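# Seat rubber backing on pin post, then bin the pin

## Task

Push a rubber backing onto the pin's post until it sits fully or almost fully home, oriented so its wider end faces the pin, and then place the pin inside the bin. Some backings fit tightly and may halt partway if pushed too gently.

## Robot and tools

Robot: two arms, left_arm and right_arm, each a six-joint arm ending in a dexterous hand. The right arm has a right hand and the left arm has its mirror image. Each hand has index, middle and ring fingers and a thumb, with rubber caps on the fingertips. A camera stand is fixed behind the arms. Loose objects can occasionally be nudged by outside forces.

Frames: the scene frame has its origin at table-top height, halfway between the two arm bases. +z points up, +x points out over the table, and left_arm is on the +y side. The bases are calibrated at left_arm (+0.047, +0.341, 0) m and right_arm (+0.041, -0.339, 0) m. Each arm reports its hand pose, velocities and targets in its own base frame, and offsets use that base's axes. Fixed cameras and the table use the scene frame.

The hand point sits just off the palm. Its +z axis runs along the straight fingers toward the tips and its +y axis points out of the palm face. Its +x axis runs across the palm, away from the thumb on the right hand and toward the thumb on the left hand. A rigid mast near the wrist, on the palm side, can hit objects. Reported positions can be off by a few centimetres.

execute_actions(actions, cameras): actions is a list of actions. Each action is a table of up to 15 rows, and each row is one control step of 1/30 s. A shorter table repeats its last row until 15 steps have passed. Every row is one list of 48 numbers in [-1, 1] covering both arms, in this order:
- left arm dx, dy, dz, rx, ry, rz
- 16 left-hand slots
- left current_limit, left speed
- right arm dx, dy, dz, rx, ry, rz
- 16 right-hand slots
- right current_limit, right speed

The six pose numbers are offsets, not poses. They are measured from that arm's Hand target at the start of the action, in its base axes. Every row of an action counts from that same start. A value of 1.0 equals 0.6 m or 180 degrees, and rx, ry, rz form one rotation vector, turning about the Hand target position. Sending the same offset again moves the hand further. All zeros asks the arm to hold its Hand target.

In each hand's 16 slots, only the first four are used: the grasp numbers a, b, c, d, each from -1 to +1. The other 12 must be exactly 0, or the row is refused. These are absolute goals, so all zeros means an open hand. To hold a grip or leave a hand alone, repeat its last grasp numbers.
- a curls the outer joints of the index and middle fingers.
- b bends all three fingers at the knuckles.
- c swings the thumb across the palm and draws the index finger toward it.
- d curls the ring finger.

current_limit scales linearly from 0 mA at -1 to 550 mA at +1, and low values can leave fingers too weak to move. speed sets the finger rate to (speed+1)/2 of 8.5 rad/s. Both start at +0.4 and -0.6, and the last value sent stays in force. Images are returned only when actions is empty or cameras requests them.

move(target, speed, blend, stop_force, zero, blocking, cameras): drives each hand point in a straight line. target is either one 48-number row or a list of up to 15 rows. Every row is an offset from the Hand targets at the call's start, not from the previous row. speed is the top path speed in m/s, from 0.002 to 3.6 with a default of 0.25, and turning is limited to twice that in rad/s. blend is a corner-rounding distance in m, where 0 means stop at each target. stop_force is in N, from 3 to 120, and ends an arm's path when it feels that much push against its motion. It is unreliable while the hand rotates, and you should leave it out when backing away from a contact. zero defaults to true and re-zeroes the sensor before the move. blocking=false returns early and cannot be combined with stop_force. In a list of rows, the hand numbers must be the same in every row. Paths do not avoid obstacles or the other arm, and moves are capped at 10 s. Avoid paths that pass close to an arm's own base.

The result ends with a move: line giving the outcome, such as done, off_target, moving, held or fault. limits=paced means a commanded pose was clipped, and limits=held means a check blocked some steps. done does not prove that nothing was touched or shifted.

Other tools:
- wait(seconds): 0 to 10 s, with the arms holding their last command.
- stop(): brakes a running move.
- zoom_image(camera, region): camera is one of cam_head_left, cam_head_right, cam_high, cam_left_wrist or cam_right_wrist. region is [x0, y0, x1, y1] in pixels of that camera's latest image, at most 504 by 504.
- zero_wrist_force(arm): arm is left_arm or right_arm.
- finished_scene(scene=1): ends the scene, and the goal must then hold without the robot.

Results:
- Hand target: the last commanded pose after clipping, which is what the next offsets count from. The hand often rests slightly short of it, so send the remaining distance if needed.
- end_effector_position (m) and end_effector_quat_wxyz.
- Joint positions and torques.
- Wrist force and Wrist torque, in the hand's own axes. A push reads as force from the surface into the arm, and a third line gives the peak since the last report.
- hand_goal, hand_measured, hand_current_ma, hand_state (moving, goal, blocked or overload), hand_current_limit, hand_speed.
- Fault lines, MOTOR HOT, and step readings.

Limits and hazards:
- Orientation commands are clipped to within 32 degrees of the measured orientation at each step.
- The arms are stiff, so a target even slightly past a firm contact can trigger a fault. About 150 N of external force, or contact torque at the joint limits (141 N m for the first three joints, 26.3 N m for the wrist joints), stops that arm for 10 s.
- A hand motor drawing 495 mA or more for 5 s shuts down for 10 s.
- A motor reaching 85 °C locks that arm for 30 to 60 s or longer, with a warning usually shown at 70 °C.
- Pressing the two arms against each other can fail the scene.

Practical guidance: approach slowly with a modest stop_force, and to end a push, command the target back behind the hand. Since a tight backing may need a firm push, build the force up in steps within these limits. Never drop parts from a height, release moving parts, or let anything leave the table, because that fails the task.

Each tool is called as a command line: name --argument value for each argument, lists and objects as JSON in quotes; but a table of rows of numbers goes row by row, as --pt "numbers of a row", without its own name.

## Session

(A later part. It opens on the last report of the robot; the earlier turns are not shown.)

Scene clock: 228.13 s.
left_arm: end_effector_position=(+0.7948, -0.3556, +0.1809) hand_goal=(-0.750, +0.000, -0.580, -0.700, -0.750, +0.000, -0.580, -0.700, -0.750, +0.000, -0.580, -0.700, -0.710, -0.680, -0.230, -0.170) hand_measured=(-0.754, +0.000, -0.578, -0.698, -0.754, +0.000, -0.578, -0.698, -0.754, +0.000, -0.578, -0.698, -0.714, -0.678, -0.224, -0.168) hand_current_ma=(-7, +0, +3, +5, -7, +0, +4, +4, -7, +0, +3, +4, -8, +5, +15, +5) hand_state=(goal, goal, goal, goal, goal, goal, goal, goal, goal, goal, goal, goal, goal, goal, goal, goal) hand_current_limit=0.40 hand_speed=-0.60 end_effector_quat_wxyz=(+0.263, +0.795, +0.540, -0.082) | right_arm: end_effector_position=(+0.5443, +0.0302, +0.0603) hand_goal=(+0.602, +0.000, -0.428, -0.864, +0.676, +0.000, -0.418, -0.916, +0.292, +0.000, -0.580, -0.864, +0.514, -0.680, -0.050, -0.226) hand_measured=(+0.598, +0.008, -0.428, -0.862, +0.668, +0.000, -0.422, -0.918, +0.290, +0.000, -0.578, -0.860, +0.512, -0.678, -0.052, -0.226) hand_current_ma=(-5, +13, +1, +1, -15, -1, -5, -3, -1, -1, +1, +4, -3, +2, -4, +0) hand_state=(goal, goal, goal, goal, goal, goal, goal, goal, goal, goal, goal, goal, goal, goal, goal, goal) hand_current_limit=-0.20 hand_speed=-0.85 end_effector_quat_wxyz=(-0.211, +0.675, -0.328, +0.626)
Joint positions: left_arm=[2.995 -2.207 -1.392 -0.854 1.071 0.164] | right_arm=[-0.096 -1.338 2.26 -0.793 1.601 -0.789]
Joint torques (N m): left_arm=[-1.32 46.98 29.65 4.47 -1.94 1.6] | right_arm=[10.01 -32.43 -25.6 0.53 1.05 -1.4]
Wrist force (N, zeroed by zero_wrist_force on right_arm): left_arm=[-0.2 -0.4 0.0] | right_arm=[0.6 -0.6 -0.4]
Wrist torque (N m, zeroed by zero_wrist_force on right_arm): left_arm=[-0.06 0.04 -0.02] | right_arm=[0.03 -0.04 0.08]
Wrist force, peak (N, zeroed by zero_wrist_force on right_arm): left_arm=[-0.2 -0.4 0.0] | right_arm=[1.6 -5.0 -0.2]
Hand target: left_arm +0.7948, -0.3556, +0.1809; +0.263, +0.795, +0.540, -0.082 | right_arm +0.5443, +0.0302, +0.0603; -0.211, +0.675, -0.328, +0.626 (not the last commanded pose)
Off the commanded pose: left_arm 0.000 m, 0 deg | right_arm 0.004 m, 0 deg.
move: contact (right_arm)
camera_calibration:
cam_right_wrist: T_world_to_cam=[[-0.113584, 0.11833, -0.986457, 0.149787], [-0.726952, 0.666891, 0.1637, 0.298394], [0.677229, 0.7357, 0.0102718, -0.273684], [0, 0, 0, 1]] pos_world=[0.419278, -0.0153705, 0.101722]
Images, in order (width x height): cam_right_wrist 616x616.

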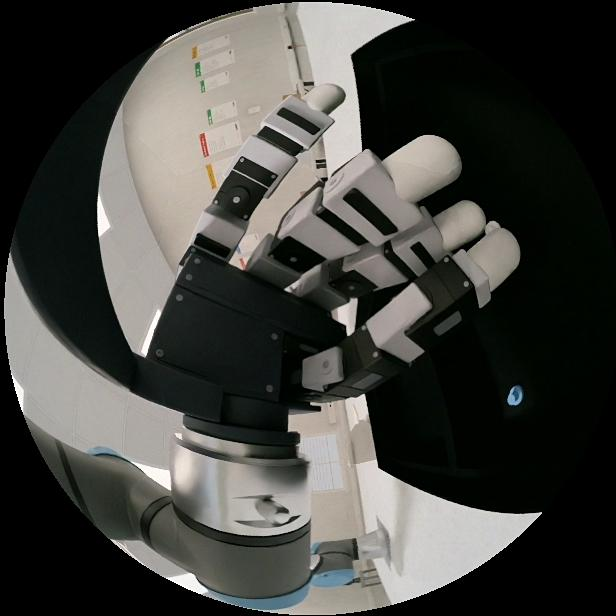

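move --pt "0 0 0 0 0 0 0 0 0 0 0 0 0 0 0 0 0 0 0 0 0 0 0.4 -0.6 0.005 0 0.0 0 0 0 0 0.815 0.72 0 0 0 0 0 0 0 0 0 0 0 0 0 -0.5 -0.9" --pt "0 0 0 0 0 0 0 0 0 0 0 0 0 0 0 0 0 0 0 0 0 0 0.4 -0.6 0.005 0 0.0 0 0 0 0 0.832 0.72 0 0 0 0 0 0 0 0 0 0 0 0 0 -0.5 -0.9" --speed 0.02 --cameras '["cam_right_wrist"]'

zoom_image --camera "cam_right_wrist" --region '[440, 180, 540, 280]'

Scene clock: 231.07 s.
left_arm: end_effector_position=(+0.7948, -0.3556, +0.1809) hand_goal=(-0.750, +0.000, -0.580, -0.700, -0.750, +0.000, -0.580, -0.700, -0.750, +0.000, -0.580, -0.700, -0.710, -0.680, -0.230, -0.170) hand_measured=(-0.754, +0.000, -0.578, -0.698, -0.754, +0.000, -0.578, -0.698, -0.754, +0.000, -0.578, -0.698, -0.714, -0.678, -0.224, -0.168) hand_current_ma=(-7, +0, +3, +5, -7, +0, +4, +4, -7, +0, +3, +4, -8, +5, +15, +5) hand_state=(goal, goal, goal, goal, goal, goal, goal, goal, goal, goal, goal, goal, goal, goal, goal, goal) hand_current_limit=0.40 hand_speed=-0.60 end_effector_quat_wxyz=(+0.263, +0.795, +0.540, -0.082) | right_arm: end_effector_position=(+0.5473, +0.0302, +0.0603) hand_goal=(+0.626, +0.000, -0.434, -0.866, +0.706, +0.000, -0.414, -0.916, +0.318, +0.000, -0.580, -0.866, +0.514, -0.680, -0.050, -0.228) hand_measured=(+0.616, +0.000, -0.432, -0.864, +0.698, +0.000, -0.418, -0.918, +0.316, +0.000, -0.578, -0.862, +0.512, -0.678, -0.052, -0.228) hand_current_ma=(-18, +0, +1, +3, -17, -1, -6, -3, -2, -1, +1, +4, -4, +2, -4, +2) hand_state=(goal, goal, goal, goal, goal, goal, goal, goal, goal, goal, goal, goal, goal, goal, goal, goal) hand_current_limit=-0.50 hand_speed=-0.90 end_effector_quat_wxyz=(-0.211, +0.675, -0.328, +0.626)
Joint positions: left_arm=[2.995 -2.207 -1.392 -0.854 1.071 0.164] | right_arm=[-0.095 -1.332 2.251 -0.791 1.602 -0.788]
Joint torques (N m): left_arm=[-1.15 46.6 30.31 4.36 -1.9 1.46] | right_arm=[14.64 -17.11 -26.71 0.65 1.1 1.43]
Wrist force (N, zeroed by zero_wrist_force on right_arm): left_arm=[0.0 -0.2 -0.1] | right_arm=[0.4 0.0 -0.4]
Wrist torque (N m, zeroed by zero_wrist_force on right_arm): left_arm=[-0.01 0.01 0.00] | right_arm=[0.07 -0.03 0.08]
Wrist force, peak (N, zeroed by zero_wrist_force on right_arm): left_arm=[0.0 -0.5 0.0] | right_arm=[0.5 -0.2 -1.3]
Hand target: left_arm +0.7948, -0.3556, +0.1809; +0.263, +0.795, +0.540, -0.082 | right_arm +0.5473, +0.0302, +0.0603; -0.211, +0.675, -0.328, +0.626
Off the commanded pose: left_arm 0.000 m, 0 deg | right_arm 0.000 m, 0 deg.
move: done
camera_calibration:
cam_right_wrist: T_world_to_cam=[[-0.113584, 0.11833, -0.986457, 0.150128], [-0.726952, 0.666891, 0.1637, 0.300574], [0.677229, 0.7357, 0.0102718, -0.275716], [0, 0, 0, 1]] pos_world=[0.422278, -0.0153705, 0.101722]
Images, in order (width x height): cam_right_wrist 616x616.

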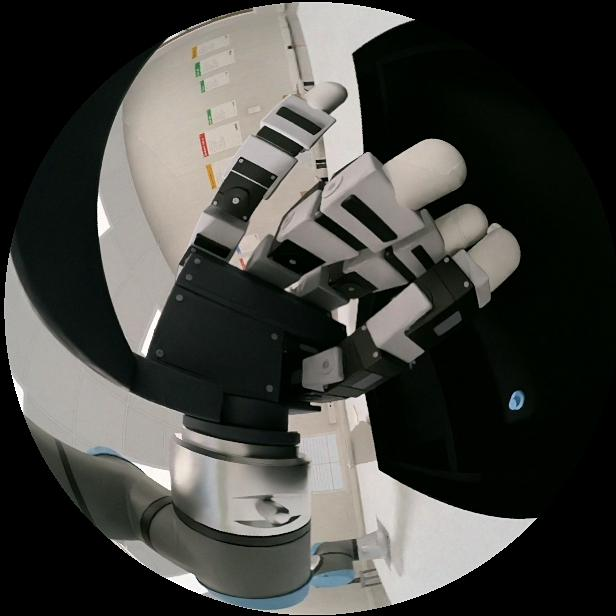

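Scaled by 5.040 from the camera's 616x616 image, which has a finer 880x880 frame.

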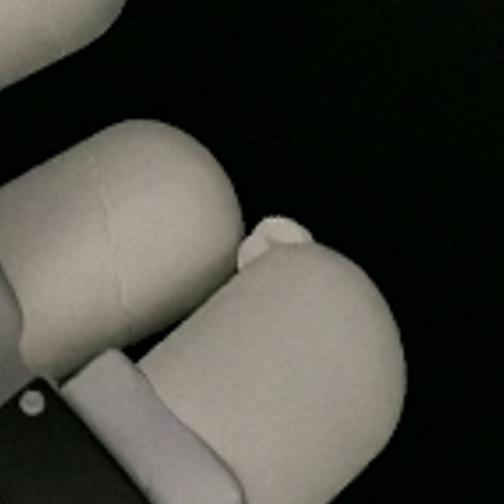

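move --target '[0,0,0,0,0,0,0,0,0,0,0,0,0,0,0,0,0,0,0,0,0,0,0.4,-0.6,0,0,-0.0067,0,0,0,0,0.832,0.72,0,0,0,0,0,0,0,0,0,0,0,0,0,-0.5,-0.9]' --speed 0.005 --stop_force 3

Scene clock: 232.33 s.
left_arm: end_effector_position=(+0.7948, -0.3556, +0.1809) hand_goal=(-0.750, +0.000, -0.580, -0.700, -0.750, +0.000, -0.580, -0.700, -0.750, +0.000, -0.580, -0.700, -0.710, -0.680, -0.230, -0.170) hand_measured=(-0.754, +0.000, -0.578, -0.698, -0.754, +0.000, -0.578, -0.698, -0.754, +0.000, -0.578, -0.698, -0.714, -0.678, -0.224, -0.168) hand_current_ma=(-7, +0, +3, +5, -7, +0, +4, +4, -7, +0, +3, +4, -8, +5, +15, +5) hand_state=(goal, goal, goal, goal, goal, goal, goal, goal, goal, goal, goal, goal, goal, goal, goal, goal) hand_current_limit=0.40 hand_speed=-0.60 end_effector_quat_wxyz=(+0.263, +0.795, +0.540, -0.082) | right_arm: end_effector_position=(+0.5474, +0.0302, +0.0600) hand_goal=(+0.626, +0.000, -0.434, -0.866, +0.706, +0.000, -0.414, -0.916, +0.318, +0.000, -0.580, -0.866, +0.514, -0.680, -0.050, -0.228) hand_measured=(+0.618, +0.002, -0.434, -0.864, +0.698, +0.000, -0.418, -0.918, +0.316, +0.000, -0.578, -0.864, +0.512, -0.678, -0.052, -0.228) hand_current_ma=(-15, +2, +1, +2, -17, -1, -6, -3, -2, -1, +1, +4, -2, +2, -4, +0) hand_state=(goal, goal, goal, goal, goal, goal, goal, goal, goal, goal, goal, goal, goal, goal, goal, goal) hand_current_limit=-0.50 hand_speed=-0.90 end_effector_quat_wxyz=(-0.212, +0.675, -0.328, +0.626)
Joint positions: left_arm=[2.995 -2.207 -1.392 -0.854 1.071 0.164] | right_arm=[-0.095 -1.332 2.251 -0.792 1.602 -0.788]
Joint torques (N m): left_arm=[-1.16 47.24 30.28 4.49 -1.85 1.51] | right_arm=[11 -32.41 -3.54 0.79 0.95 0.86]
Wrist force (N, zeroed by zero_wrist_force on right_arm): left_arm=[-0.1 -0.1 0.0] | right_arm=[0.7 -1.8 -0.5]
Wrist torque (N m, zeroed by zero_wrist_force on right_arm): left_arm=[-0.02 0.02 -0.01] | right_arm=[-0.11 -0.07 0.09]
Wrist force, peak (N, zeroed by zero_wrist_force on right_arm): left_arm=[-0.1 -0.4 -0.2] | right_arm=[1.3 -5.6 -1.3]
Hand target: left_arm +0.7948, -0.3556, +0.1809; +0.263, +0.795, +0.540, -0.082 | right_arm +0.5474, +0.0302, +0.0600; -0.212, +0.675, -0.328, +0.626 (not the last commanded pose)
Off the commanded pose: left_arm 0.000 m, 0 deg | right_arm 0.004 m, 0 deg.
move: contact (right_arm)

move --target '[0,0,0,0,0,0,0,0,0,0,0,0,0,0,0,0,0,0,0,0,0,0,0.4,-0.6,0,0,0,0,0,0,0,0.855,0.72,0,0,0,0,0,0,0,0,0,0,0,0,0,-0.5,-0.95]' --speed 0.02 --cameras '["cam_right_wrist"]'

zoom_image --camera "cam_right_wrist" --region '[440, 180, 540, 280]'

Scene clock: 233.17 s.
left_arm: end_effector_position=(+0.7948, -0.3556, +0.1809) hand_goal=(-0.750, +0.000, -0.580, -0.700, -0.750, +0.000, -0.580, -0.700, -0.750, +0.000, -0.580, -0.700, -0.710, -0.680, -0.230, -0.170) hand_measured=(-0.754, +0.000, -0.578, -0.698, -0.754, +0.000, -0.578, -0.698, -0.754, +0.000, -0.578, -0.698, -0.714, -0.678, -0.224, -0.168) hand_current_ma=(-7, +0, +3, +5, -7, +0, +4, +4, -7, +0, +3, +4, -8, +5, +15, +5) hand_state=(goal, goal, goal, goal, goal, goal, goal, goal, goal, goal, goal, goal, goal, goal, goal, goal) hand_current_limit=0.40 hand_speed=-0.60 end_effector_quat_wxyz=(+0.263, +0.795, +0.540, -0.082) | right_arm: end_effector_position=(+0.5474, +0.0302, +0.0600) hand_goal=(+0.656, +0.000, -0.440, -0.872, +0.746, +0.000, -0.410, -0.916, +0.352, +0.000, -0.580, -0.872, +0.514, -0.680, -0.050, -0.234) hand_measured=(+0.630, +0.002, -0.444, -0.872, +0.736, +0.000, -0.414, -0.918, +0.350, +0.000, -0.578, -0.870, +0.512, -0.678, -0.052, -0.232) hand_current_ma=(-71, +2, -6, -1, -19, -1, -6, -3, -2, -1, +1, +4, -2, +2, -2, +5) hand_state=(blocked, goal, goal, goal, goal, goal, goal, goal, goal, goal, goal, goal, goal, goal, goal, goal) hand_current_limit=-0.50 hand_speed=-0.95 end_effector_quat_wxyz=(-0.212, +0.675, -0.328, +0.626)
Joint positions: left_arm=[2.995 -2.207 -1.392 -0.854 1.071 0.164] | right_arm=[-0.095 -1.332 2.251 -0.792 1.602 -0.788]
Joint torques (N m): left_arm=[-0.77 46.51 29.52 4.45 -1.87 1.43] | right_arm=[8.88 -31.26 -4.14 0.65 1.07 0.72]
Wrist force (N, zeroed by zero_wrist_force on right_arm): left_arm=[-0.2 -0.3 0.0] | right_arm=[0.4 -1.9 -0.1]
Wrist torque (N m, zeroed by zero_wrist_force on right_arm): left_arm=[-0.04 0.02 -0.01] | right_arm=[-0.08 0.00 0.07]
Wrist force, peak (N, zeroed by zero_wrist_force on right_arm): left_arm=[0.2 -0.4 0.0] | right_arm=[1.0 -2.2 -0.9]
Hand target: left_arm +0.7948, -0.3556, +0.1809; +0.263, +0.795, +0.540, -0.082 | right_arm +0.5474, +0.0302, +0.0600; -0.212, +0.675, -0.328, +0.626
Off the commanded pose: left_arm 0.000 m, 0 deg | right_arm 0.000 m, 0 deg.
move: done
camera_calibration:
cam_right_wrist: T_world_to_cam=[[-0.113445, 0.118335, -0.986472, 0.149885], [-0.726974, 0.666891, 0.163601, 0.300699], [0.677229, 0.735699, 0.0103709, -0.275792], [0, 0, 0, 1]] pos_world=[0.422378, -0.0153704, 0.101523]
Images, in order (width x height): cam_right_wrist 616x616.

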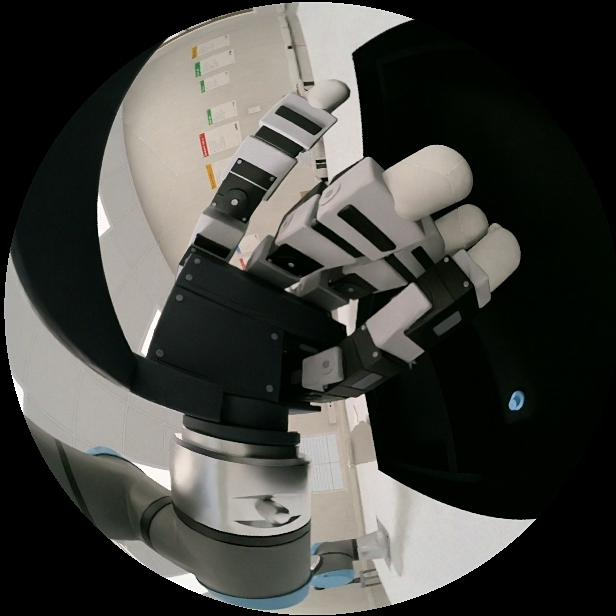

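Scaled by 5.040 from the camera's 616x616 image, which has a finer 880x880 frame.

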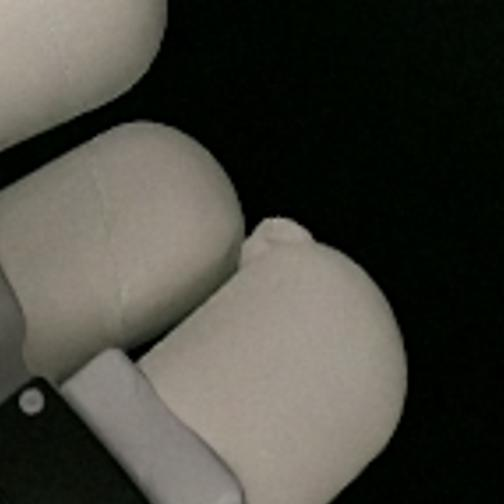

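move --target '[0,0,0,0,0,0,0,0,0,0,0,0,0,0,0,0,0,0,0,0,0,0,0.4,-0.6,0,0,0.033,0,0,0,0,0.855,0.72,0,0,0,0,0,0,0,0,0,0,0,0,0,-0.5,-0.95]' --speed 0.02 --cameras '["cam_right_wrist"]'

zoom_image --camera "cam_right_wrist" --region '[440, 180, 540, 280]'

Scene clock: 234.77 s.
left_arm: end_effector_position=(+0.7948, -0.3556, +0.1809) hand_goal=(-0.750, +0.000, -0.580, -0.700, -0.750, +0.000, -0.580, -0.700, -0.750, +0.000, -0.580, -0.700, -0.710, -0.680, -0.230, -0.170) hand_measured=(-0.754, +0.000, -0.578, -0.698, -0.754, +0.000, -0.578, -0.698, -0.754, +0.000, -0.578, -0.698, -0.714, -0.678, -0.224, -0.168) hand_current_ma=(-7, +0, +3, +5, -7, +0, +4, +4, -7, +0, +3, +4, -8, +5, +15, +5) hand_state=(goal, goal, goal, goal, goal, goal, goal, goal, goal, goal, goal, goal, goal, goal, goal, goal) hand_current_limit=0.40 hand_speed=-0.60 end_effector_quat_wxyz=(+0.263, +0.795, +0.540, -0.082) | right_arm: end_effector_position=(+0.5474, +0.0302, +0.0798) hand_goal=(+0.656, +0.000, -0.440, -0.872, +0.746, +0.000, -0.410, -0.916, +0.352, +0.000, -0.580, -0.872, +0.514, -0.680, -0.050, -0.234) hand_measured=(+0.634, +0.000, -0.444, -0.872, +0.736, +0.000, -0.414, -0.918, +0.350, +0.000, -0.578, -0.870, +0.510, -0.678, -0.054, -0.234) hand_current_ma=(-57, +0, -6, -1, -19, -1, -6, -3, -2, -1, +1, +4, -5, +2, -7, -1) hand_state=(blocked, goal, goal, goal, goal, goal, goal, goal, goal, goal, goal, goal, goal, goal, goal, goal) hand_current_limit=-0.50 hand_speed=-0.95 end_effector_quat_wxyz=(-0.212, +0.675, -0.328, +0.626)
Joint positions: left_arm=[2.995 -2.207 -1.392 -0.854 1.071 0.164] | right_arm=[-0.095 -1.378 2.235 -0.729 1.602 -0.788]
Joint torques (N m): left_arm=[-0.96 46.78 30.63 4.52 -1.84 1.4] | right_arm=[7.99 -31.46 -28.41 0.63 0.9 -1.15]
Wrist force (N, zeroed by zero_wrist_force on right_arm): left_arm=[-0.3 -0.3 0.0] | right_arm=[0.1 -0.2 -0.4]
Wrist torque (N m, zeroed by zero_wrist_force on right_arm): left_arm=[-0.04 0.04 -0.02] | right_arm=[0.06 0.00 0.08]
Wrist force, peak (N, zeroed by zero_wrist_force on right_arm): left_arm=[0.2 -0.4 -0.2] | right_arm=[0.7 -2.1 -0.1]
Hand target: left_arm +0.7948, -0.3556, +0.1809; +0.263, +0.795, +0.540, -0.082 | right_arm +0.5474, +0.0302, +0.0798; -0.212, +0.675, -0.328, +0.626
Off the commanded pose: left_arm 0.000 m, 0 deg | right_arm 0.000 m, 0 deg.
move: done
camera_calibration:
cam_right_wrist: T_world_to_cam=[[-0.113445, 0.118335, -0.986472, 0.169318], [-0.726974, 0.666891, 0.163601, 0.297476], [0.677229, 0.735699, 0.0103709, -0.275996], [0, 0, 0, 1]] pos_world=[0.422378, -0.0153704, 0.121223]
Images, in order (width x height): cam_right_wrist 616x616.

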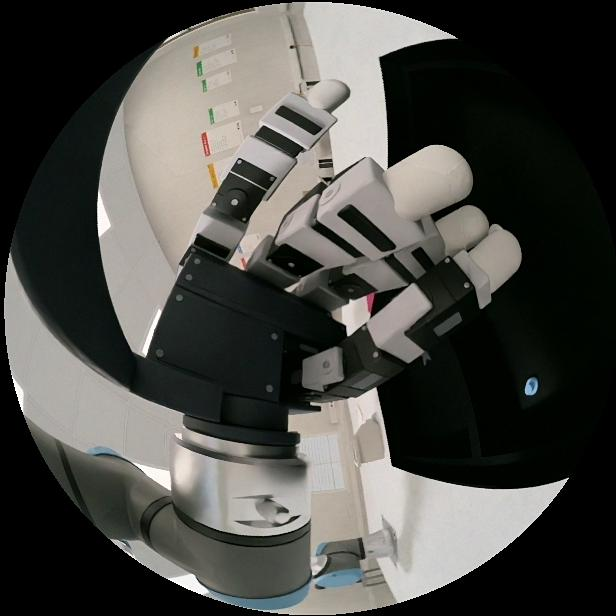

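Scaled by 5.040 from the camera's 616x616 image, which has a finer 880x880 frame.

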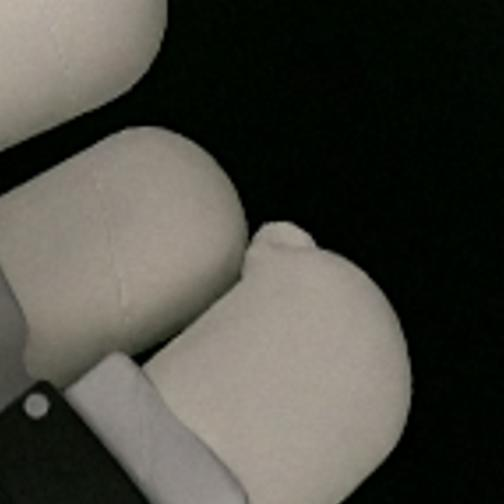

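move --pt "0 0 0 0 0 0 0 0 0 0 0 0 0 0 0 0 0 0 0 0 0 0 0.4 -0.6 0 0 0.1 0 0 0 0 0.855 0.72 0 0 0 0 0 0 0 0 0 0 0 0 0 -0.5 -0.95" --pt "0 0 0 0 0 0 0 0 0 0 0 0 0 0 0 0 0 0 0 0 0 0 0.4 -0.6 0.04 0.2667 0.1 0 0 0 0 0.855 0.72 0 0 0 0 0 0 0 0 0 0 0 0 0 -0.5 -0.95" --speed 0.1 --blend '[0.02,0]' --cameras '["cam_right_wrist","cam_high"]'

zoom_image --camera "cam_right_wrist" --region '[440, 180, 600, 340]'

zoom_image --camera "cam_high" --region '[160, 290, 260, 390]'

Scene clock: 240.03 s.
left_arm: end_effector_position=(+0.7948, -0.3556, +0.1809) hand_goal=(-0.750, +0.000, -0.580, -0.700, -0.750, +0.000, -0.580, -0.700, -0.750, +0.000, -0.580, -0.700, -0.710, -0.680, -0.230, -0.170) hand_measured=(-0.754, +0.000, -0.578, -0.698, -0.754, +0.000, -0.578, -0.698, -0.754, +0.000, -0.578, -0.698, -0.714, -0.678, -0.224, -0.168) hand_current_ma=(-7, +0, +3, +5, -7, +0, +4, +4, -7, +0, +3, +4, -8, +5, +15, +5) hand_state=(goal, goal, goal, goal, goal, goal, goal, goal, goal, goal, goal, goal, goal, goal, goal, goal) hand_current_limit=0.40 hand_speed=-0.60 end_effector_quat_wxyz=(+0.263, +0.795, +0.540, -0.082) | right_arm: end_effector_position=(+0.5714, +0.1901, +0.1398) hand_goal=(+0.656, +0.000, -0.440, -0.872, +0.746, +0.000, -0.410, -0.916, +0.352, +0.000, -0.580, -0.872, +0.514, -0.680, -0.050, -0.234) hand_measured=(+0.634, +0.000, -0.444, -0.872, +0.736, +0.000, -0.414, -0.918, +0.350, +0.000, -0.578, -0.870, +0.510, -0.678, -0.054, -0.234) hand_current_ma=(-56, +0, -6, -1, -18, -1, -6, -3, -2, -1, +1, +4, -5, +2, -7, -1) hand_state=(blocked, goal, goal, goal, goal, goal, goal, goal, goal, goal, goal, goal, goal, goal, goal, goal) hand_current_limit=-0.50 hand_speed=-0.95 end_effector_quat_wxyz=(-0.212, +0.675, -0.328, +0.626)
Joint positions: left_arm=[2.995 -2.207 -1.392 -0.854 1.071 0.164] | right_arm=[0.324 -1.285 1.903 -0.476 2.017 -0.731]
Joint torques (N m): left_arm=[-1.28 46.86 30.06 4.5 -1.98 1.45] | right_arm=[12.91 -22.76 -31.32 0.79 1.28 1.45]
Wrist force (N, zeroed by zero_wrist_force on right_arm): left_arm=[-0.1 -0.3 0.0] | right_arm=[0.2 0.1 -0.8]
Wrist torque (N m, zeroed by zero_wrist_force on right_arm): left_arm=[-0.05 0.03 -0.01] | right_arm=[0.13 -0.02 0.01]
Wrist force, peak (N, zeroed by zero_wrist_force on right_arm): left_arm=[-0.2 -0.4 -0.2] | right_arm=[-0.8 0.5 -0.7]
Hand target: left_arm +0.7948, -0.3556, +0.1809; +0.263, +0.795, +0.540, -0.082 | right_arm +0.5714, +0.1902, +0.1398; -0.212, +0.675, -0.328, +0.626
Off the commanded pose: left_arm 0.000 m, 0 deg | right_arm 0.000 m, 0 deg.
move: done
camera_calibration:
cam_right_wrist: T_world_to_cam=[[-0.113445, 0.118335, -0.986472, 0.212406], [-0.726974, 0.666891, 0.163601, 0.198455], [0.677229, 0.735699, 0.0103709, -0.410511], [0, 0, 0, 1]] pos_world=[0.446378, 0.14453, 0.181323]
Images, in order (width x height): cam_high 504x504, cam_right_wrist 616x616.

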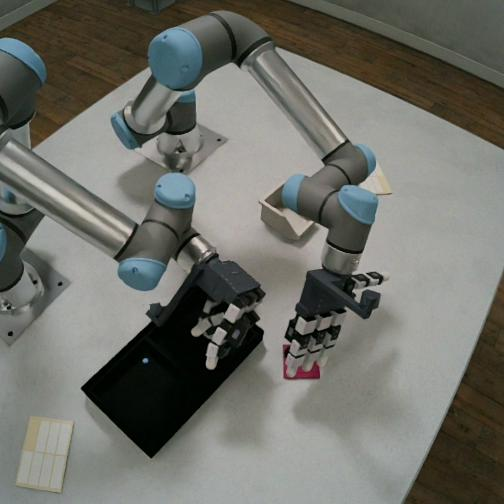

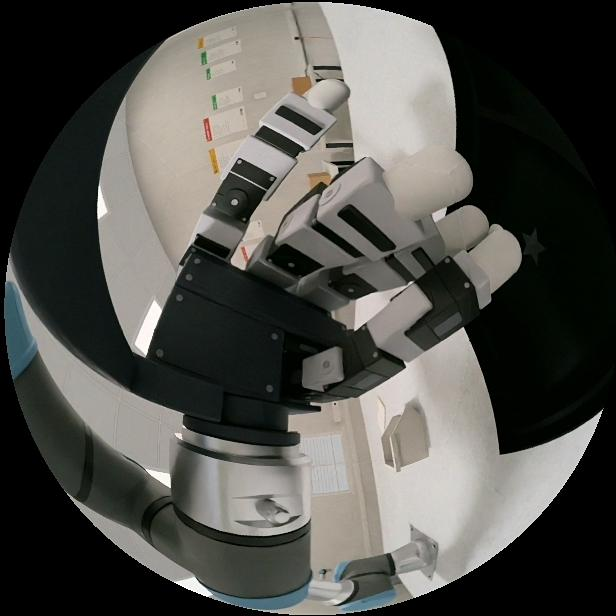

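Scaled by 3.150 from the camera's 616x616 image, which has a finer 880x880 frame.

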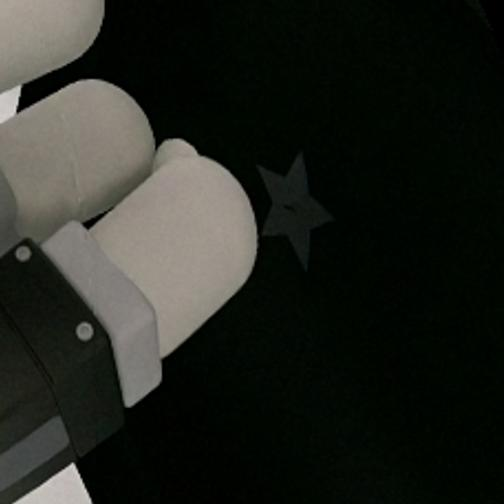

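Scaled by 5.040 from the camera's 504x504 image, which has a finer 720x720 frame.

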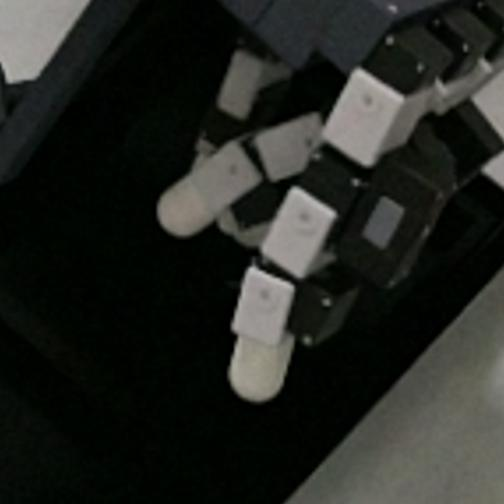

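zoom_image --camera "cam_right_wrist" --region '[515, 220, 555, 270]'

zoom_image --camera "cam_right_wrist" --region '[470, 205, 530, 265]'

Scaled by 10.080 from the camera's 616x616 image, which has a finer 880x880 frame.

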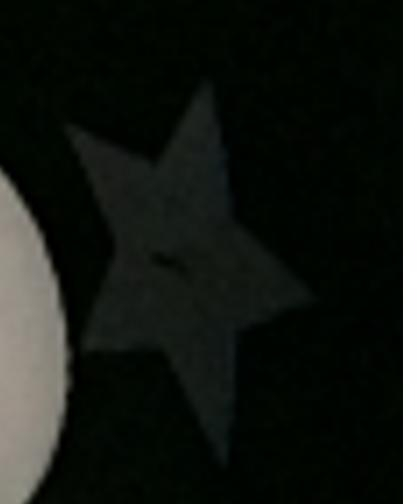

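Scaled by 8.400 from the camera's 616x616 image, which has a finer 880x880 frame.

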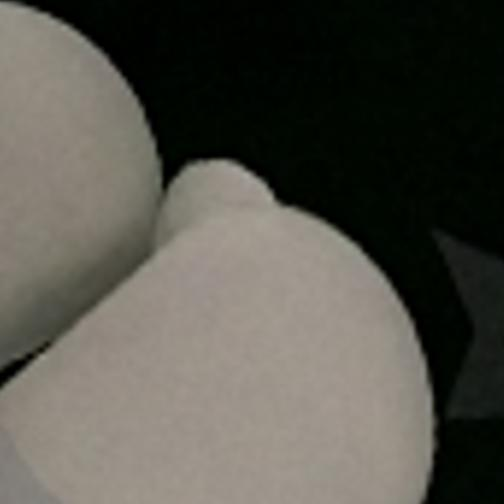

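move --target '[0,0,0,0,0,0,0,0,0,0,0,0,0,0,0,0,0,0,0,0,0,0,0.4,-0.6,0.0083,0.0125,-0.078,0,0,0,0,0.855,0.72,0,0,0,0,0,0,0,0,0,0,0,0,0,-0.5,-0.95]' --speed 0.06 --cameras '["cam_right_wrist","cam_high"]'

zoom_image --camera "cam_right_wrist" --region '[480, 210, 540, 270]'

zoom_image --camera "cam_high" --region '[180, 310, 240, 370]'

Scene clock: 243.13 s.
left_arm: end_effector_position=(+0.7948, -0.3556, +0.1809) hand_goal=(-0.750, +0.000, -0.580, -0.700, -0.750, +0.000, -0.580, -0.700, -0.750, +0.000, -0.580, -0.700, -0.710, -0.680, -0.230, -0.170) hand_measured=(-0.754, +0.000, -0.578, -0.698, -0.754, +0.000, -0.578, -0.698, -0.754, +0.000, -0.578, -0.698, -0.714, -0.678, -0.224, -0.168) hand_current_ma=(-7, +0, +3, +5, -7, +0, +4, +4, -7, +0, +3, +4, -8, +5, +15, +5) hand_state=(goal, goal, goal, goal, goal, goal, goal, goal, goal, goal, goal, goal, goal, goal, goal, goal) hand_current_limit=0.40 hand_speed=-0.60 end_effector_quat_wxyz=(+0.263, +0.795, +0.540, -0.082) | right_arm: end_effector_position=(+0.5764, +0.1977, +0.0931) hand_goal=(+0.656, +0.000, -0.440, -0.872, +0.746, +0.000, -0.410, -0.916, +0.352, +0.000, -0.580, -0.872, +0.514, -0.680, -0.050, -0.234) hand_measured=(+0.634, +0.000, -0.444, -0.872, +0.738, +0.000, -0.414, -0.918, +0.350, +0.000, -0.578, -0.870, +0.510, -0.678, -0.054, -0.234) hand_current_ma=(-56, +0, -6, -1, -18, -1, -6, -3, -2, -1, +1, +4, -5, +2, -7, -1) hand_state=(blocked, goal, goal, goal, goal, goal, goal, goal, goal, goal, goal, goal, goal, goal, goal, goal) hand_current_limit=-0.50 hand_speed=-0.95 end_effector_quat_wxyz=(-0.212, +0.675, -0.328, +0.626)
Joint positions: left_arm=[2.995 -2.207 -1.392 -0.854 1.071 0.164] | right_arm=[0.337 -1.195 1.924 -0.587 2.03 -0.729]
Joint torques (N m): left_arm=[-1.18 47.01 30.23 4.4 -1.95 1.65] | right_arm=[13.24 -24.77 -2.14 -3.2 1.05 0.61]
Wrist force (N, zeroed by zero_wrist_force on right_arm): left_arm=[-0.2 -0.1 -0.1] | right_arm=[0.2 0.1 -0.6]
Wrist torque (N m, zeroed by zero_wrist_force on right_arm): left_arm=[-0.01 0.02 -0.01] | right_arm=[0.13 -0.03 0.01]
Wrist force, peak (N, zeroed by zero_wrist_force on right_arm): left_arm=[-0.1 -0.5 -0.1] | right_arm=[0.2 0.5 -0.9]
Hand target: left_arm +0.7948, -0.3556, +0.1809; +0.263, +0.795, +0.540, -0.082 | right_arm +0.5764, +0.1977, +0.0930; -0.212, +0.675, -0.328, +0.626
Off the commanded pose: left_arm 0.000 m, 0 deg | right_arm 0.000 m, 0 deg.
move: done
camera_calibration:
cam_right_wrist: T_world_to_cam=[[-0.113445, 0.118335, -0.986472, 0.165907], [-0.726974, 0.666891, 0.163601, 0.204678], [0.677229, 0.735699, 0.0103709, -0.419003], [0, 0, 0, 1]] pos_world=[0.451378, 0.15213, 0.134523]
Images, in order (width x height): cam_high 504x504, cam_right_wrist 616x616.

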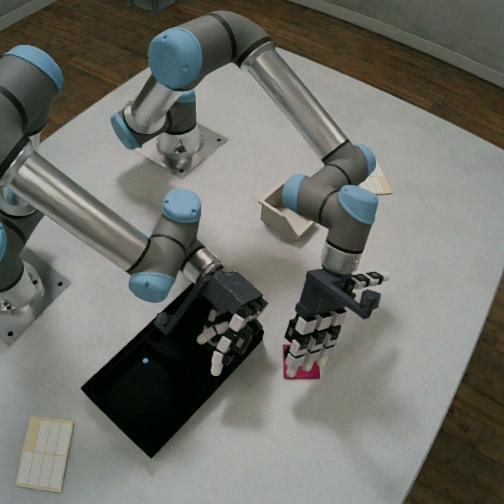

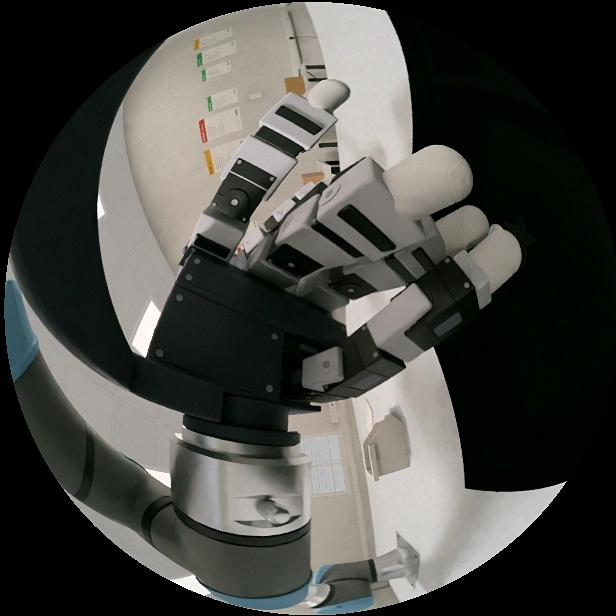

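Scaled by 8.400 from the camera's 616x616 image, which has a finer 880x880 frame.

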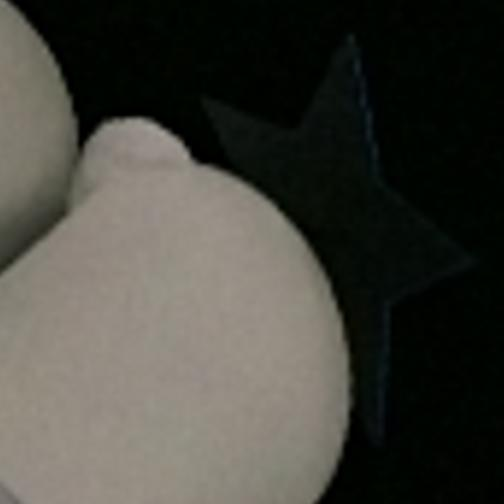

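Scaled by 8.400 from the camera's 504x504 image, which has a finer 720x720 frame.

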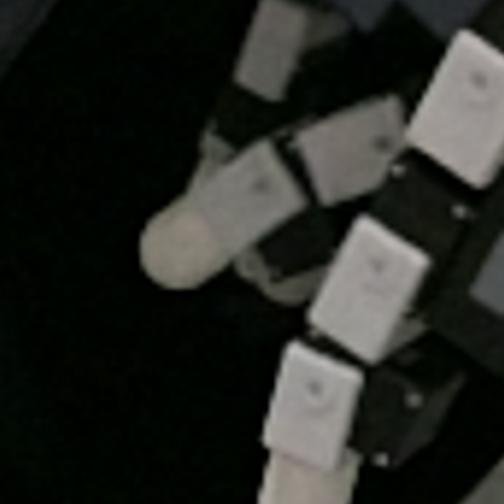

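move --target '[0,0,0,0,0,0,0,0,0,0,0,0,0,0,0,0,0,0,0,0,0,0,0.4,-0.6,0.0012,0.001,-0.0267,0,0,0,0,0.855,0.72,0,0,0,0,0,0,0,0,0,0,0,0,0,-0.5,-0.95]' --speed 0.02 --cameras '["cam_right_wrist","cam_high"]'

zoom_image --camera "cam_right_wrist" --region '[470, 190, 550, 270]'

Scene clock: 246.77 s.
left_arm: end_effector_position=(+0.7948, -0.3556, +0.1809) hand_goal=(-0.750, +0.000, -0.580, -0.700, -0.750, +0.000, -0.580, -0.700, -0.750, +0.000, -0.580, -0.700, -0.710, -0.680, -0.230, -0.170) hand_measured=(-0.754, +0.000, -0.578, -0.698, -0.754, +0.000, -0.578, -0.698, -0.754, +0.000, -0.578, -0.698, -0.714, -0.678, -0.224, -0.168) hand_current_ma=(-7, +0, +3, +5, -7, +0, +4, +4, -7, +0, +3, +4, -8, +5, +15, +5) hand_state=(goal, goal, goal, goal, goal, goal, goal, goal, goal, goal, goal, goal, goal, goal, goal, goal) hand_current_limit=0.40 hand_speed=-0.60 end_effector_quat_wxyz=(+0.263, +0.795, +0.540, -0.082) | right_arm: end_effector_position=(+0.5771, +0.1983, +0.0771) hand_goal=(+0.656, +0.000, -0.440, -0.872, +0.746, +0.000, -0.410, -0.916, +0.352, +0.000, -0.580, -0.872, +0.514, -0.680, -0.050, -0.234) hand_measured=(+0.634, +0.000, -0.444, -0.872, +0.738, +0.000, -0.414, -0.918, +0.350, +0.000, -0.578, -0.870, +0.510, -0.678, -0.054, -0.234) hand_current_ma=(-56, +0, -6, -1, -18, -1, -6, -3, -2, -1, +1, +4, -5, +2, -7, -1) hand_state=(blocked, goal, goal, goal, goal, goal, goal, goal, goal, goal, goal, goal, goal, goal, goal, goal) hand_current_limit=-0.50 hand_speed=-0.95 end_effector_quat_wxyz=(-0.212, +0.675, -0.328, +0.626)
Joint positions: left_arm=[2.995 -2.207 -1.392 -0.854 1.071 0.164] | right_arm=[0.338 -1.165 1.934 -0.626 2.031 -0.729]
Joint torques (N m): left_arm=[-1.56 46.65 30.37 4.43 -1.88 1.64] | right_arm=[11.88 -24.56 -1.58 -2.96 1.18 0.98]
Wrist force (N, zeroed by zero_wrist_force on right_arm): left_arm=[-0.1 -0.1 0.2] | right_arm=[0.2 0.2 -0.6]
Wrist torque (N m, zeroed by zero_wrist_force on right_arm): left_arm=[-0.04 0.02 0.00] | right_arm=[0.15 -0.04 0.02]
Wrist force, peak (N, zeroed by zero_wrist_force on right_arm): left_arm=[-0.3 -0.4 -0.3] | right_arm=[-0.1 0.5 -0.9]
Hand target: left_arm +0.7948, -0.3556, +0.1809; +0.263, +0.795, +0.540, -0.082 | right_arm +0.5771, +0.1983, +0.0770; -0.212, +0.675, -0.328, +0.626
Off the commanded pose: left_arm 0.000 m, 0 deg | right_arm 0.000 m, 0 deg.
move: done
camera_calibration:
cam_right_wrist: T_world_to_cam=[[-0.113445, 0.118335, -0.986472, 0.150132], [-0.726974, 0.666891, 0.163601, 0.207405], [0.677229, 0.735699, 0.0103709, -0.419753], [0, 0, 0, 1]] pos_world=[0.452078, 0.15273, 0.118523]
Images, in order (width x height): cam_high 504x504, cam_right_wrist 616x616.

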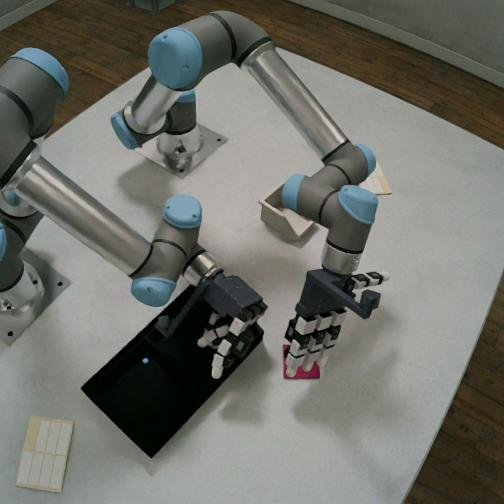

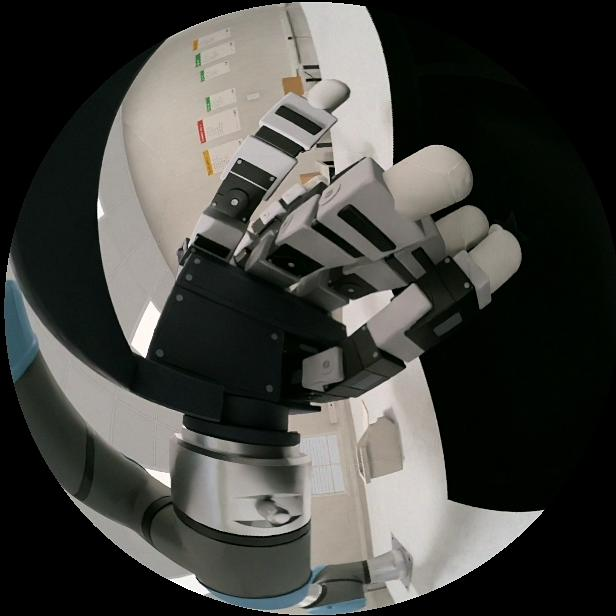

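Scaled by 6.300 from the camera's 616x616 image, which has a finer 880x880 frame.

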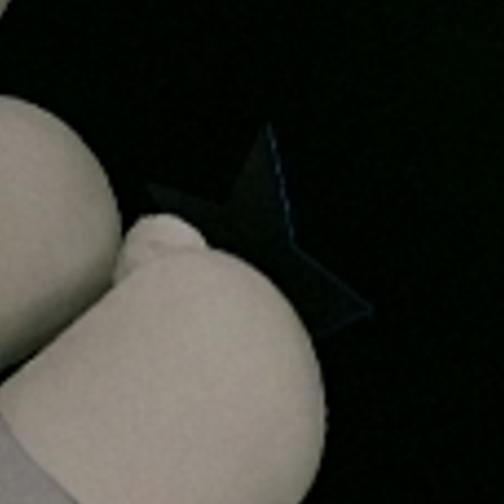

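move --target '[0,0,0,0,0,0,0,0,0,0,0,0,0,0,0,0,0,0,0,0,0,0,0.4,-0.6,0,0,-0.005,0,0,0,0,0.855,0.72,0,0,0,0,0,0,0,0,0,0,0,0,0,-0.5,-0.95]' --speed 0.01

move --target '[0,0,0,0,0,0,0,0,0,0,0,0,0,0,0,0,0,0,0,0,0,0,0.4,-0.6,0,0,-0.0025,0,0,0,0,0.855,0.72,0,0,0,0,0,0,0,0,0,0,0,0,0,-0.5,-0.95]' --speed 0.01

move --target '[0,0,0,0,0,0,0,0,0,0,0,0,0,0,0,0,0,0,0,0,0,0,0.4,-0.6,0,0,-0.0025,0,0,0,0,0.855,0.72,0,0,0,0,0,0,0,0,0,0,0,0,0,-0.5,-0.95]' --speed 0.01

move --target '[0,0,0,0,0,0,0,0,0,0,0,0,0,0,0,0,0,0,0,0,0,0,0.4,-0.6,0,0,-0.0025,0,0,0,0,0.855,0.72,0,0,0,0,0,0,0,0,0,0,0,0,0,-0.5,-0.95]' --speed 0.01 --cameras '["cam_right_wrist"]'

zoom_image --camera "cam_right_wrist" --region '[470, 190, 550, 270]'

Scene clock: 248.07 s.
left_arm: end_effector_position=(+0.7948, -0.3556, +0.1809) hand_goal=(-0.750, +0.000, -0.580, -0.700, -0.750, +0.000, -0.580, -0.700, -0.750, +0.000, -0.580, -0.700, -0.710, -0.680, -0.230, -0.170) hand_measured=(-0.754, +0.000, -0.578, -0.698, -0.754, +0.000, -0.578, -0.698, -0.754, +0.000, -0.578, -0.698, -0.714, -0.678, -0.224, -0.168) hand_current_ma=(-7, +0, +3, +5, -7, +0, +4, +4, -7, +0, +3, +4, -8, +5, +15, +5) hand_state=(goal, goal, goal, goal, goal, goal, goal, goal, goal, goal, goal, goal, goal, goal, goal, goal) hand_current_limit=0.40 hand_speed=-0.60 end_effector_quat_wxyz=(+0.263, +0.795, +0.540, -0.082) | right_arm: end_effector_position=(+0.5771, +0.1983, +0.0741) hand_goal=(+0.656, +0.000, -0.440, -0.872, +0.746, +0.000, -0.410, -0.916, +0.352, +0.000, -0.580, -0.872, +0.514, -0.680, -0.050, -0.234) hand_measured=(+0.634, +0.000, -0.444, -0.872, +0.738, +0.000, -0.414, -0.918, +0.350, +0.000, -0.578, -0.870, +0.510, -0.678, -0.054, -0.234) hand_current_ma=(-56, +0, -6, -1, -18, -1, -6, -3, -2, -1, +1, +4, -5, +2, -7, -1) hand_state=(blocked, goal, goal, goal, goal, goal, goal, goal, goal, goal, goal, goal, goal, goal, goal, goal) hand_current_limit=-0.50 hand_speed=-0.95 end_effector_quat_wxyz=(-0.212, +0.675, -0.328, +0.626)
Joint positions: left_arm=[2.995 -2.207 -1.392 -0.854 1.071 0.164] | right_arm=[0.338 -1.16 1.937 -0.634 2.031 -0.729]
Joint torques (N m): left_arm=[-0.65 46.97 30.32 4.58 -1.93 1.67] | right_arm=[13.32 -25.48 -1.37 -3.12 1.4 -1.12]
Wrist force (N, zeroed by zero_wrist_force on right_arm): left_arm=[0.1 -0.1 0.0] | right_arm=[0.0 0.4 -0.7]
Wrist torque (N m, zeroed by zero_wrist_force on right_arm): left_arm=[-0.02 -0.01 0.01] | right_arm=[0.19 -0.01 0.01]
Wrist force, peak (N, zeroed by zero_wrist_force on right_arm): left_arm=[-0.1 -0.5 0.0] | right_arm=[0.3 0.3 -1.0]
Hand target: left_arm +0.7948, -0.3556, +0.1809; +0.263, +0.795, +0.540, -0.082 | right_arm +0.5771, +0.1983, +0.0740; -0.212, +0.675, -0.328, +0.626
Off the commanded pose: left_arm 0.000 m, 0 deg | right_arm 0.000 m, 0 deg.
move: done

Scene clock: 248.77 s.
left_arm: end_effector_position=(+0.7948, -0.3556, +0.1809) hand_goal=(-0.750, +0.000, -0.580, -0.700, -0.750, +0.000, -0.580, -0.700, -0.750, +0.000, -0.580, -0.700, -0.710, -0.680, -0.230, -0.170) hand_measured=(-0.754, +0.000, -0.578, -0.698, -0.754, +0.000, -0.578, -0.698, -0.754, +0.000, -0.578, -0.698, -0.714, -0.678, -0.224, -0.168) hand_current_ma=(-7, +0, +3, +5, -7, +0, +4, +4, -7, +0, +3, +4, -8, +5, +15, +5) hand_state=(goal, goal, goal, goal, goal, goal, goal, goal, goal, goal, goal, goal, goal, goal, goal, goal) hand_current_limit=0.40 hand_speed=-0.60 end_effector_quat_wxyz=(+0.263, +0.795, +0.540, -0.082) | right_arm: end_effector_position=(+0.5771, +0.1983, +0.0725) hand_goal=(+0.656, +0.000, -0.440, -0.872, +0.746, +0.000, -0.410, -0.916, +0.352, +0.000, -0.580, -0.872, +0.514, -0.680, -0.050, -0.234) hand_measured=(+0.634, +0.000, -0.444, -0.872, +0.738, +0.000, -0.414, -0.918, +0.350, +0.000, -0.578, -0.870, +0.510, -0.678, -0.054, -0.234) hand_current_ma=(-56, +0, -6, -1, -18, -1, -6, -3, -2, -1, +1, +4, -5, +2, -7, -1) hand_state=(blocked, goal, goal, goal, goal, goal, goal, goal, goal, goal, goal, goal, goal, goal, goal, goal) hand_current_limit=-0.50 hand_speed=-0.95 end_effector_quat_wxyz=(-0.212, +0.675, -0.328, +0.626)
Joint positions: left_arm=[2.995 -2.207 -1.392 -0.854 1.071 0.164] | right_arm=[0.338 -1.157 1.938 -0.637 2.031 -0.729]
Joint torques (N m): left_arm=[0.18 47.08 30.12 4.49 -1.86 1.58] | right_arm=[12.51 -26.07 -1.09 -2.61 1.32 -1.11]
Wrist force (N, zeroed by zero_wrist_force on right_arm): left_arm=[0.1 -0.3 0.0] | right_arm=[0.2 0.7 -0.8]
Wrist torque (N m, zeroed by zero_wrist_force on right_arm): left_arm=[-0.05 0.00 0.01] | right_arm=[0.22 -0.03 0.03]
Wrist force, peak (N, zeroed by zero_wrist_force on right_arm): left_arm=[-0.1 -0.4 0.1] | right_arm=[0.4 0.4 -0.9]
Hand target: left_arm +0.7948, -0.3556, +0.1809; +0.263, +0.795, +0.540, -0.082 | right_arm +0.5771, +0.1983, +0.0725; -0.212, +0.675, -0.328, +0.626
Off the commanded pose: left_arm 0.000 m, 0 deg | right_arm 0.000 m, 0 deg.
move: done

Scene clock: 249.47 s.
left_arm: end_effector_position=(+0.7948, -0.3556, +0.1809) hand_goal=(-0.750, +0.000, -0.580, -0.700, -0.750, +0.000, -0.580, -0.700, -0.750, +0.000, -0.580, -0.700, -0.710, -0.680, -0.230, -0.170) hand_measured=(-0.754, +0.000, -0.578, -0.698, -0.754, +0.000, -0.578, -0.698, -0.754, +0.000, -0.578, -0.698, -0.714, -0.678, -0.224, -0.168) hand_current_ma=(-7, +0, +3, +5, -7, +0, +4, +4, -7, +0, +3, +4, -8, +5, +15, +5) hand_state=(goal, goal, goal, goal, goal, goal, goal, goal, goal, goal, goal, goal, goal, goal, goal, goal) hand_current_limit=0.40 hand_speed=-0.60 end_effector_quat_wxyz=(+0.263, +0.795, +0.540, -0.082) | right_arm: end_effector_position=(+0.5771, +0.1983, +0.0710) hand_goal=(+0.656, +0.000, -0.440, -0.872, +0.746, +0.000, -0.410, -0.916, +0.352, +0.000, -0.580, -0.872, +0.514, -0.680, -0.050, -0.234) hand_measured=(+0.634, +0.000, -0.444, -0.872, +0.738, +0.000, -0.414, -0.918, +0.350, +0.000, -0.578, -0.870, +0.510, -0.678, -0.054, -0.234) hand_current_ma=(-56, +0, -6, -1, -18, -1, -6, -3, -2, -1, +1, +4, -5, +2, -7, -1) hand_state=(blocked, goal, goal, goal, goal, goal, goal, goal, goal, goal, goal, goal, goal, goal, goal, goal) hand_current_limit=-0.50 hand_speed=-0.95 end_effector_quat_wxyz=(-0.212, +0.675, -0.328, +0.626)
Joint positions: left_arm=[2.995 -2.207 -1.392 -0.854 1.071 0.164] | right_arm=[0.338 -1.155 1.939 -0.641 2.031 -0.729]
Joint torques (N m): left_arm=[-1.24 47.57 31.02 4.7 -1.97 1.68] | right_arm=[13.3 -25.69 -1.78 -2.95 0.96 -1]
Wrist force (N, zeroed by zero_wrist_force on right_arm): left_arm=[0.0 -0.2 0.0] | right_arm=[0.3 0.4 -0.4]
Wrist torque (N m, zeroed by zero_wrist_force on right_arm): left_arm=[-0.03 0.00 0.01] | right_arm=[0.15 -0.05 0.03]
Wrist force, peak (N, zeroed by zero_wrist_force on right_arm): left_arm=[-0.2 -0.2 -0.2] | right_arm=[-0.1 0.1 -0.9]
Hand target: left_arm +0.7948, -0.3556, +0.1809; +0.263, +0.795, +0.540, -0.082 | right_arm +0.5771, +0.1983, +0.0710; -0.212, +0.675, -0.328, +0.626
Off the commanded pose: left_arm 0.000 m, 0 deg | right_arm 0.000 m, 0 deg.
move: done

Scene clock: 250.17 s.
left_arm: end_effector_position=(+0.7948, -0.3556, +0.1809) hand_goal=(-0.750, +0.000, -0.580, -0.700, -0.750, +0.000, -0.580, -0.700, -0.750, +0.000, -0.580, -0.700, -0.710, -0.680, -0.230, -0.170) hand_measured=(-0.754, +0.000, -0.578, -0.698, -0.754, +0.000, -0.578, -0.698, -0.754, +0.000, -0.578, -0.698, -0.714, -0.678, -0.224, -0.168) hand_current_ma=(-7, +0, +3, +5, -7, +0, +4, +4, -7, +0, +3, +4, -8, +5, +15, +5) hand_state=(goal, goal, goal, goal, goal, goal, goal, goal, goal, goal, goal, goal, goal, goal, goal, goal) hand_current_limit=0.40 hand_speed=-0.60 end_effector_quat_wxyz=(+0.263, +0.795, +0.540, -0.082) | right_arm: end_effector_position=(+0.5771, +0.1983, +0.0695) hand_goal=(+0.656, +0.000, -0.440, -0.872, +0.746, +0.000, -0.410, -0.916, +0.352, +0.000, -0.580, -0.872, +0.514, -0.680, -0.050, -0.234) hand_measured=(+0.634, +0.000, -0.444, -0.872, +0.738, +0.000, -0.414, -0.918, +0.350, +0.000, -0.578, -0.870, +0.510, -0.678, -0.054, -0.234) hand_current_ma=(-56, +0, -6, -1, -18, -1, -6, -3, -2, -1, +1, +4, -5, +2, -7, -1) hand_state=(blocked, goal, goal, goal, goal, goal, goal, goal, goal, goal, goal, goal, goal, goal, goal, goal) hand_current_limit=-0.50 hand_speed=-0.95 end_effector_quat_wxyz=(-0.212, +0.675, -0.328, +0.626)
Joint positions: left_arm=[2.995 -2.207 -1.392 -0.854 1.071 0.164] | right_arm=[0.338 -1.152 1.94 -0.645 2.031 -0.729]
Joint torques (N m): left_arm=[-1.63 46.75 30.19 4.53 -1.91 1.52] | right_arm=[13.49 -26.01 -2.61 -3.1 1.29 -1]
Wrist force (N, zeroed by zero_wrist_force on right_arm): left_arm=[-0.1 0.0 -0.1] | right_arm=[-0.1 0.3 -0.7]
Wrist torque (N m, zeroed by zero_wrist_force on right_arm): left_arm=[0.00 0.01 0.00] | right_arm=[0.16 0.00 0.01]
Wrist force, peak (N, zeroed by zero_wrist_force on right_arm): left_arm=[-0.3 -0.4 0.1] | right_arm=[0.2 0.4 -0.7]
Hand target: left_arm +0.7948, -0.3556, +0.1809; +0.263, +0.795, +0.540, -0.082 | right_arm +0.5771, +0.1983, +0.0695; -0.212, +0.675, -0.328, +0.626
Off the commanded pose: left_arm 0.000 m, 0 deg | right_arm 0.000 m, 0 deg.
move: done
camera_calibration:
cam_right_wrist: T_world_to_cam=[[-0.113445, 0.118335, -0.986472, 0.142734], [-0.726974, 0.666891, 0.163601, 0.208632], [0.677229, 0.735699, 0.0103709, -0.419675], [0, 0, 0, 1]] pos_world=[0.452078, 0.15273, 0.111023]
Images, in order (width x height): cam_right_wrist 616x616.

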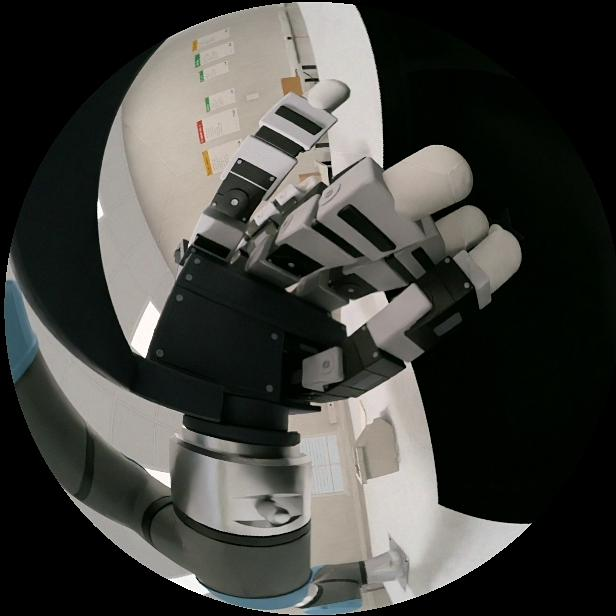

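Scaled by 6.300 from the camera's 616x616 image, which has a finer 880x880 frame.

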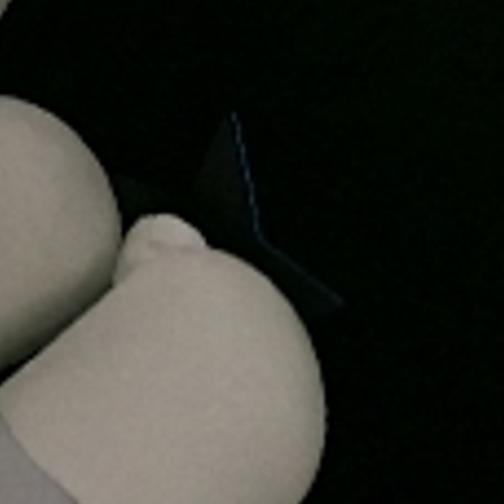

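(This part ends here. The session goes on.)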